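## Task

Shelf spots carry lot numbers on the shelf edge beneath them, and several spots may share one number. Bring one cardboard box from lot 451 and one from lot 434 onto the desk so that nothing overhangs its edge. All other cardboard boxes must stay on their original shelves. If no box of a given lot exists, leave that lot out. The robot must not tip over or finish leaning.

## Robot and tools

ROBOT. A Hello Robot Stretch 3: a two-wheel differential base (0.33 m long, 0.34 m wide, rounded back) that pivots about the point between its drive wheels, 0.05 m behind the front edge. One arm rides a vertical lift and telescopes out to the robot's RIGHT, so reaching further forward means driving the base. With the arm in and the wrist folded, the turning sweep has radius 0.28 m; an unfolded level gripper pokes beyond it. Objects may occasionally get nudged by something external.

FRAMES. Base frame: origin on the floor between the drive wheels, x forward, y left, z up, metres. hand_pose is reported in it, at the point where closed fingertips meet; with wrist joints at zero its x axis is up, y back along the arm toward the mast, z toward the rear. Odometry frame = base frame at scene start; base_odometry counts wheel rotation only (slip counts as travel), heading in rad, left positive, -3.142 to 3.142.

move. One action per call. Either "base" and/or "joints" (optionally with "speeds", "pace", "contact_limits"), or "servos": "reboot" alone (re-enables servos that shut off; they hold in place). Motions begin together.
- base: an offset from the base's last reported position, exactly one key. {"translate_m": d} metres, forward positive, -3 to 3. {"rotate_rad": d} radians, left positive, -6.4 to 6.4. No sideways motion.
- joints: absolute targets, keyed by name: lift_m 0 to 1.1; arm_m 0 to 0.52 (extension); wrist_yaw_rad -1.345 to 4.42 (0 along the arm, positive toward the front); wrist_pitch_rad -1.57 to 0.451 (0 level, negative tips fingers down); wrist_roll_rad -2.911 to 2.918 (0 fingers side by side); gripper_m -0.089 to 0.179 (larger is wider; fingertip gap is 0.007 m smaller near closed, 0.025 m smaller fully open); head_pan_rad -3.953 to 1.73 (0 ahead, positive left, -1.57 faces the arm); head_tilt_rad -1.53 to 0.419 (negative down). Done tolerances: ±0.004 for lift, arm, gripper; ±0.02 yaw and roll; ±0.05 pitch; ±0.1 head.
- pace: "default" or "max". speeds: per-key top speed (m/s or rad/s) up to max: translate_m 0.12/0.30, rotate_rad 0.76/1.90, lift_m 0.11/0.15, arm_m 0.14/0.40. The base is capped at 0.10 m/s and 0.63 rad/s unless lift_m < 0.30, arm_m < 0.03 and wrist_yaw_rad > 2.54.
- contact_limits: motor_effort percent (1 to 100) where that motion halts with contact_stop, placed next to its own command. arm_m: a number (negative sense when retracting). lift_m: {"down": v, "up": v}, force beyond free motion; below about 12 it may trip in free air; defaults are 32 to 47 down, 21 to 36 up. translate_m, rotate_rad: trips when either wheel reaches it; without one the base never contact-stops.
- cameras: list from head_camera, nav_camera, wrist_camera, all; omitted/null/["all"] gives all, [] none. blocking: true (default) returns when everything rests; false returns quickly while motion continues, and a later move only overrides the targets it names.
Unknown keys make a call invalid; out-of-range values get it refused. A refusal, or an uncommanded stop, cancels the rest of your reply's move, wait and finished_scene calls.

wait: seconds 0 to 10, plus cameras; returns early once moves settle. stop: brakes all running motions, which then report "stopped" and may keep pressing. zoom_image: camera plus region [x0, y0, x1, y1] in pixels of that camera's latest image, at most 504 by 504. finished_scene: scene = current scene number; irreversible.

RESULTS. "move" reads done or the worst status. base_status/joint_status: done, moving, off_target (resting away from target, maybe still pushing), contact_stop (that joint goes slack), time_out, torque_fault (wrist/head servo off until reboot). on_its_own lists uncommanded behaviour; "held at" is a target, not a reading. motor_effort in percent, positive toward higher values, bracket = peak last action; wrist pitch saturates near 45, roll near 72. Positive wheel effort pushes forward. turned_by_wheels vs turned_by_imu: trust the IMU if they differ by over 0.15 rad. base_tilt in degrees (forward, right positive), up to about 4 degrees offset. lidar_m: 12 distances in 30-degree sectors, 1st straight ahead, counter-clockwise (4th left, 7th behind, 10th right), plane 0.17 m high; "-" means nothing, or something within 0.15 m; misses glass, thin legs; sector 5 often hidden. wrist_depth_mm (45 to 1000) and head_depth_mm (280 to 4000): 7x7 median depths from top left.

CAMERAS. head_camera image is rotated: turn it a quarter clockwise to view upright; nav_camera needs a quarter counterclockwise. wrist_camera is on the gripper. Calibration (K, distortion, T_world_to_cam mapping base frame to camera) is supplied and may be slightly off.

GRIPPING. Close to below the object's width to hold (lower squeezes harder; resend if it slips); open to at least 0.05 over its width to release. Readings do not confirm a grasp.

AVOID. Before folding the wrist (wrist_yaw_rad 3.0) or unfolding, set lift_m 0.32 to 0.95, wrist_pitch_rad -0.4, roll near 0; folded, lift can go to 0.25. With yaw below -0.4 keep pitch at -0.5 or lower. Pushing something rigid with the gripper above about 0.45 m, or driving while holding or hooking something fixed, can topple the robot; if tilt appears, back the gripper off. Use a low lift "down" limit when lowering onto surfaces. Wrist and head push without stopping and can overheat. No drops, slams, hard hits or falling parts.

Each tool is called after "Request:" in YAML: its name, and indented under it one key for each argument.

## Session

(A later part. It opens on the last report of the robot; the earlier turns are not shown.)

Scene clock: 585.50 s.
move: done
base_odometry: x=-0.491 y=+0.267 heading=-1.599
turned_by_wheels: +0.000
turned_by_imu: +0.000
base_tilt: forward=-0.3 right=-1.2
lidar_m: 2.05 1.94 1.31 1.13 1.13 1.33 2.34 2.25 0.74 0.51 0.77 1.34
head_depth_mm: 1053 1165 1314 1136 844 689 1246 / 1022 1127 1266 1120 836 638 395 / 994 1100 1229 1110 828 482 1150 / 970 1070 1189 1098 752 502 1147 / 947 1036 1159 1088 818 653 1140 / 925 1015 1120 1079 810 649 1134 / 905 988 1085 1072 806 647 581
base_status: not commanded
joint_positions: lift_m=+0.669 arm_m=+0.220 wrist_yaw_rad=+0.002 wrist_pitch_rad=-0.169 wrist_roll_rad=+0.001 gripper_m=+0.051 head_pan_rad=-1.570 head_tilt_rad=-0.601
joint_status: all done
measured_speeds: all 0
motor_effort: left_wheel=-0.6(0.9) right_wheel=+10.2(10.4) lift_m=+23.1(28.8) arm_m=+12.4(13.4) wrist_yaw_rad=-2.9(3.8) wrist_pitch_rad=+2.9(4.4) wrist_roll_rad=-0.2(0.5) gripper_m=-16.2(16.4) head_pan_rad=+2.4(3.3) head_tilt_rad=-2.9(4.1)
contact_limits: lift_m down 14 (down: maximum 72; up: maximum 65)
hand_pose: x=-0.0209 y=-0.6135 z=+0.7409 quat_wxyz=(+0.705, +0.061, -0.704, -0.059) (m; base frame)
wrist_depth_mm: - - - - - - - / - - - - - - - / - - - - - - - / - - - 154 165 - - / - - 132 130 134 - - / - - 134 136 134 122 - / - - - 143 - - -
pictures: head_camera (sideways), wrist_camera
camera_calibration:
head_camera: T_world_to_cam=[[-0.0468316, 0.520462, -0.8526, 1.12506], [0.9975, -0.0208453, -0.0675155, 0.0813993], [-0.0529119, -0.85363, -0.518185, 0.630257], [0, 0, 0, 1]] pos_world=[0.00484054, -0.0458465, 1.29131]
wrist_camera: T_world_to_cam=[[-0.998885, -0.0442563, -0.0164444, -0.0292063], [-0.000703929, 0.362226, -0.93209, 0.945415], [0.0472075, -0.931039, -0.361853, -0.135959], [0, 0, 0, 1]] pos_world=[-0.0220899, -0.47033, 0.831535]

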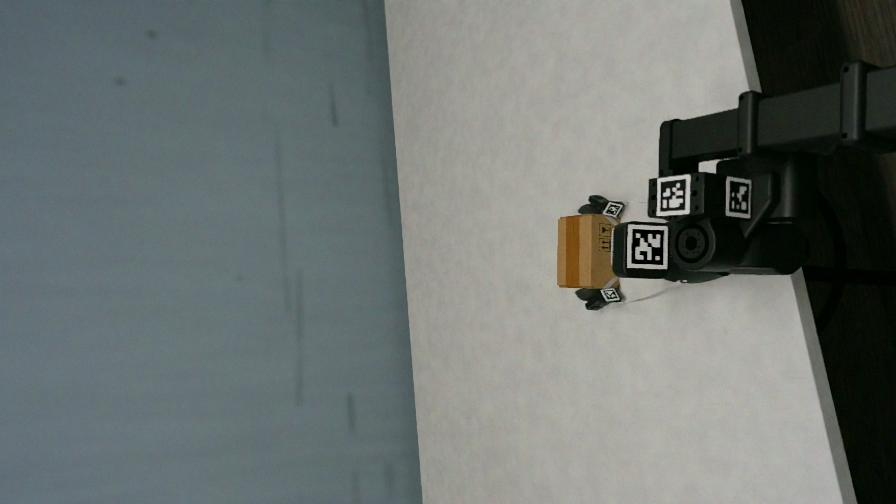

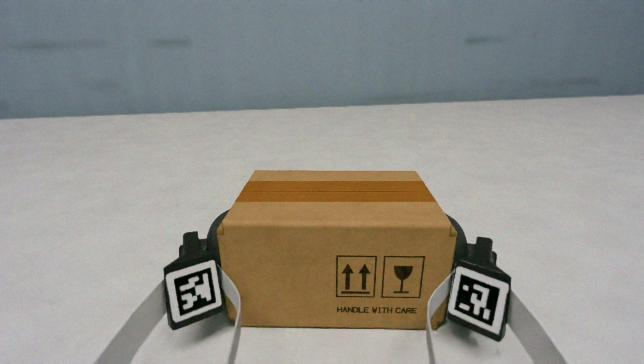

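Pitch just started to react: it is touching. Release and retract.

Request:
move:
  joints: {"gripper_m": 0.179}
  cameras: []

Request:
move:
  joints: {"arm_m": 0.02}
  cameras: ["head_camera","nav_camera"]

Scene clock: 591.33 s.
move: done
base_odometry: x=-0.491 y=+0.267 heading=-1.599
turned_by_wheels: +0.000
turned_by_imu: +0.000
base_tilt: forward=-0.3 right=-1.2
lidar_m: 2.06 1.94 1.30 1.13 1.13 1.33 2.34 2.25 0.74 0.51 0.77 1.34
head_depth_mm: 1045 1162 1309 1133 841 689 1236 / 1024 1127 1267 1119 834 640 394 / 995 1098 1226 1105 827 482 1150 / 972 1064 1184 1102 751 502 1153 / 944 1042 1160 1096 817 652 1142 / 924 1017 1119 1078 811 647 1132 / 902 988 1089 1070 805 647 580
base_status: not commanded
joint_positions: lift_m=+0.669 arm_m=+0.220 wrist_yaw_rad=+0.002 wrist_pitch_rad=-0.169 wrist_roll_rad=+0.001 gripper_m=+0.179 head_pan_rad=-1.570 head_tilt_rad=-0.601
joint_status: all done
measured_speeds: all 0
motor_effort: left_wheel=-0.6(0.9) right_wheel=+9.5(10.2) lift_m=+27.7(28.0) arm_m=+12.1(13.1) wrist_yaw_rad=-2.5(3.7) wrist_pitch_rad=+3.0(3.1) wrist_roll_rad=-0.2(0.6) gripper_m=+0.5(83.8) head_pan_rad=+2.5(2.8) head_tilt_rad=-1.0(2.6)
contact_limits: lift_m down 14 (down: maximum 72; up: maximum 65)
hand_pose: x=-0.0209 y=-0.6135 z=+0.7409 quat_wxyz=(+0.705, +0.061, -0.704, -0.059) (m; base frame)
wrist_depth_mm: - - - - - - - / - - - - - - - / - - - - - - - / - - - 154 165 - - / - 142 130 127 134 - - / - 126 137 136 134 - - / - - - 142 - - 105
pictures: none
No camera images: "cameras" was empty.

Scene clock: 594.03 s.
move: done
base_odometry: x=-0.491 y=+0.267 heading=-1.599
turned_by_wheels: +0.000
turned_by_imu: +0.000
base_tilt: forward=-0.4 right=-1.1
lidar_m: 2.05 1.94 1.31 1.13 1.13 1.32 2.34 2.26 0.74 0.51 0.77 1.34
head_depth_mm: 1050 1166 1309 1134 843 690 1248 / 1020 1132 1274 1116 836 666 1244 / 994 1103 1225 1112 828 662 1176 / 967 1066 1192 1102 754 657 426 / 946 1041 1154 1088 815 654 1139 / 926 1012 1118 1081 811 651 1138 / 902 988 1091 1068 805 646 580
base_status: not commanded
joint_positions: lift_m=+0.669 arm_m=+0.020 wrist_yaw_rad=+0.002 wrist_pitch_rad=-0.169 wrist_roll_rad=+0.001 gripper_m=+0.179 head_pan_rad=-1.570 head_tilt_rad=-0.601
joint_status: all done
measured_speeds: all 0
motor_effort: left_wheel=-0.3(0.8) right_wheel=+9.5(10.6) lift_m=+30.2(31.4) arm_m=-12.4(14.7) wrist_yaw_rad=-2.7(4.0) wrist_pitch_rad=+3.0(3.1) wrist_roll_rad=-0.4(0.7) gripper_m=+0.7(1.0) head_pan_rad=+2.1(2.9) head_tilt_rad=+0.4(1.7)
contact_limits: lift_m down 14 (down: maximum 72; up: maximum 65)
hand_pose: x=-0.0209 y=-0.4135 z=+0.7409 quat_wxyz=(+0.705, +0.061, -0.704, -0.059) (m; base frame)
wrist_depth_mm: - - - - - - - / - - - - - - - / - - - 318 - - - / - - - - - - - / - 143 - - - - - / - 126 - - - - - / - - - - - 992 105
pictures: head_camera (sideways), nav_camera (sideways)
camera_calibration:
head_camera: T_world_to_cam=[[-0.0468316, 0.520462, -0.8526, 1.12506], [0.9975, -0.0208453, -0.0675155, 0.0813993], [-0.0529119, -0.85363, -0.518185, 0.630257], [0, 0, 0, 1]] pos_world=[0.00484054, -0.0458465, 1.29131]
nav_camera: T_world_to_cam=[[0.0175708, -0.542996, 0.839552, -1.04946], [-0.999786, -0.0186907, 0.00883571, 0.0448201], [0.0108941, -0.839528, -0.543208, 0.660094], [0, 0, 0, 1]] pos_world=[0.0560593, -0.0148486, 1.23925]

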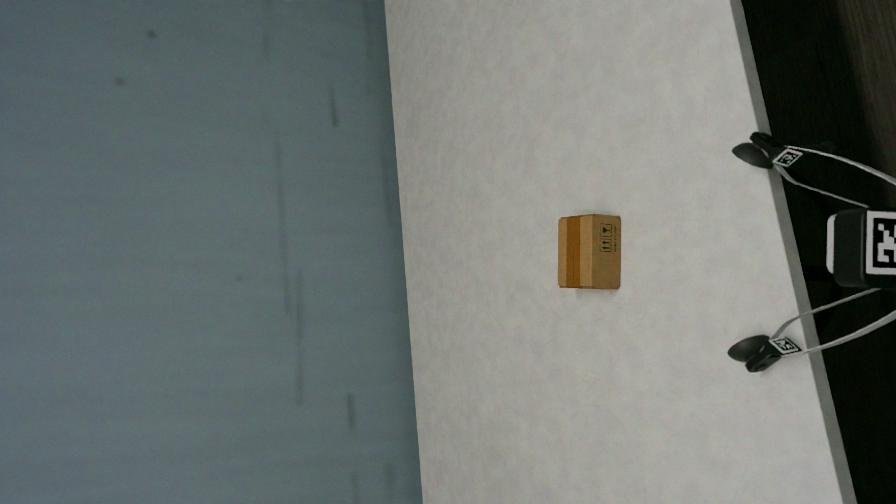

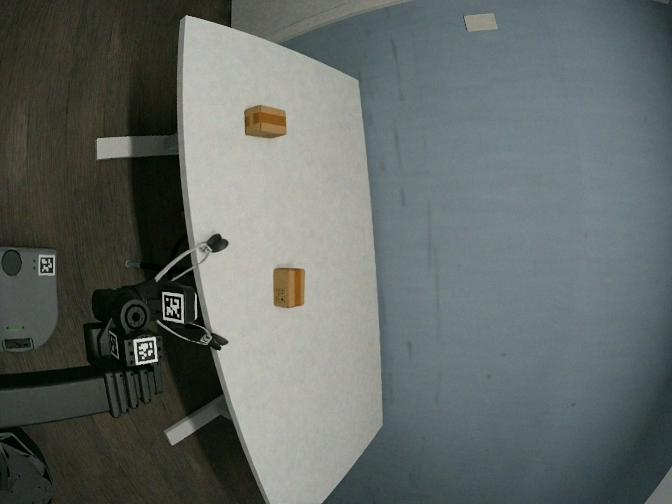

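Both placed.

Request:
finished_scene:
  scene: 2

The scene is finished: the task was done.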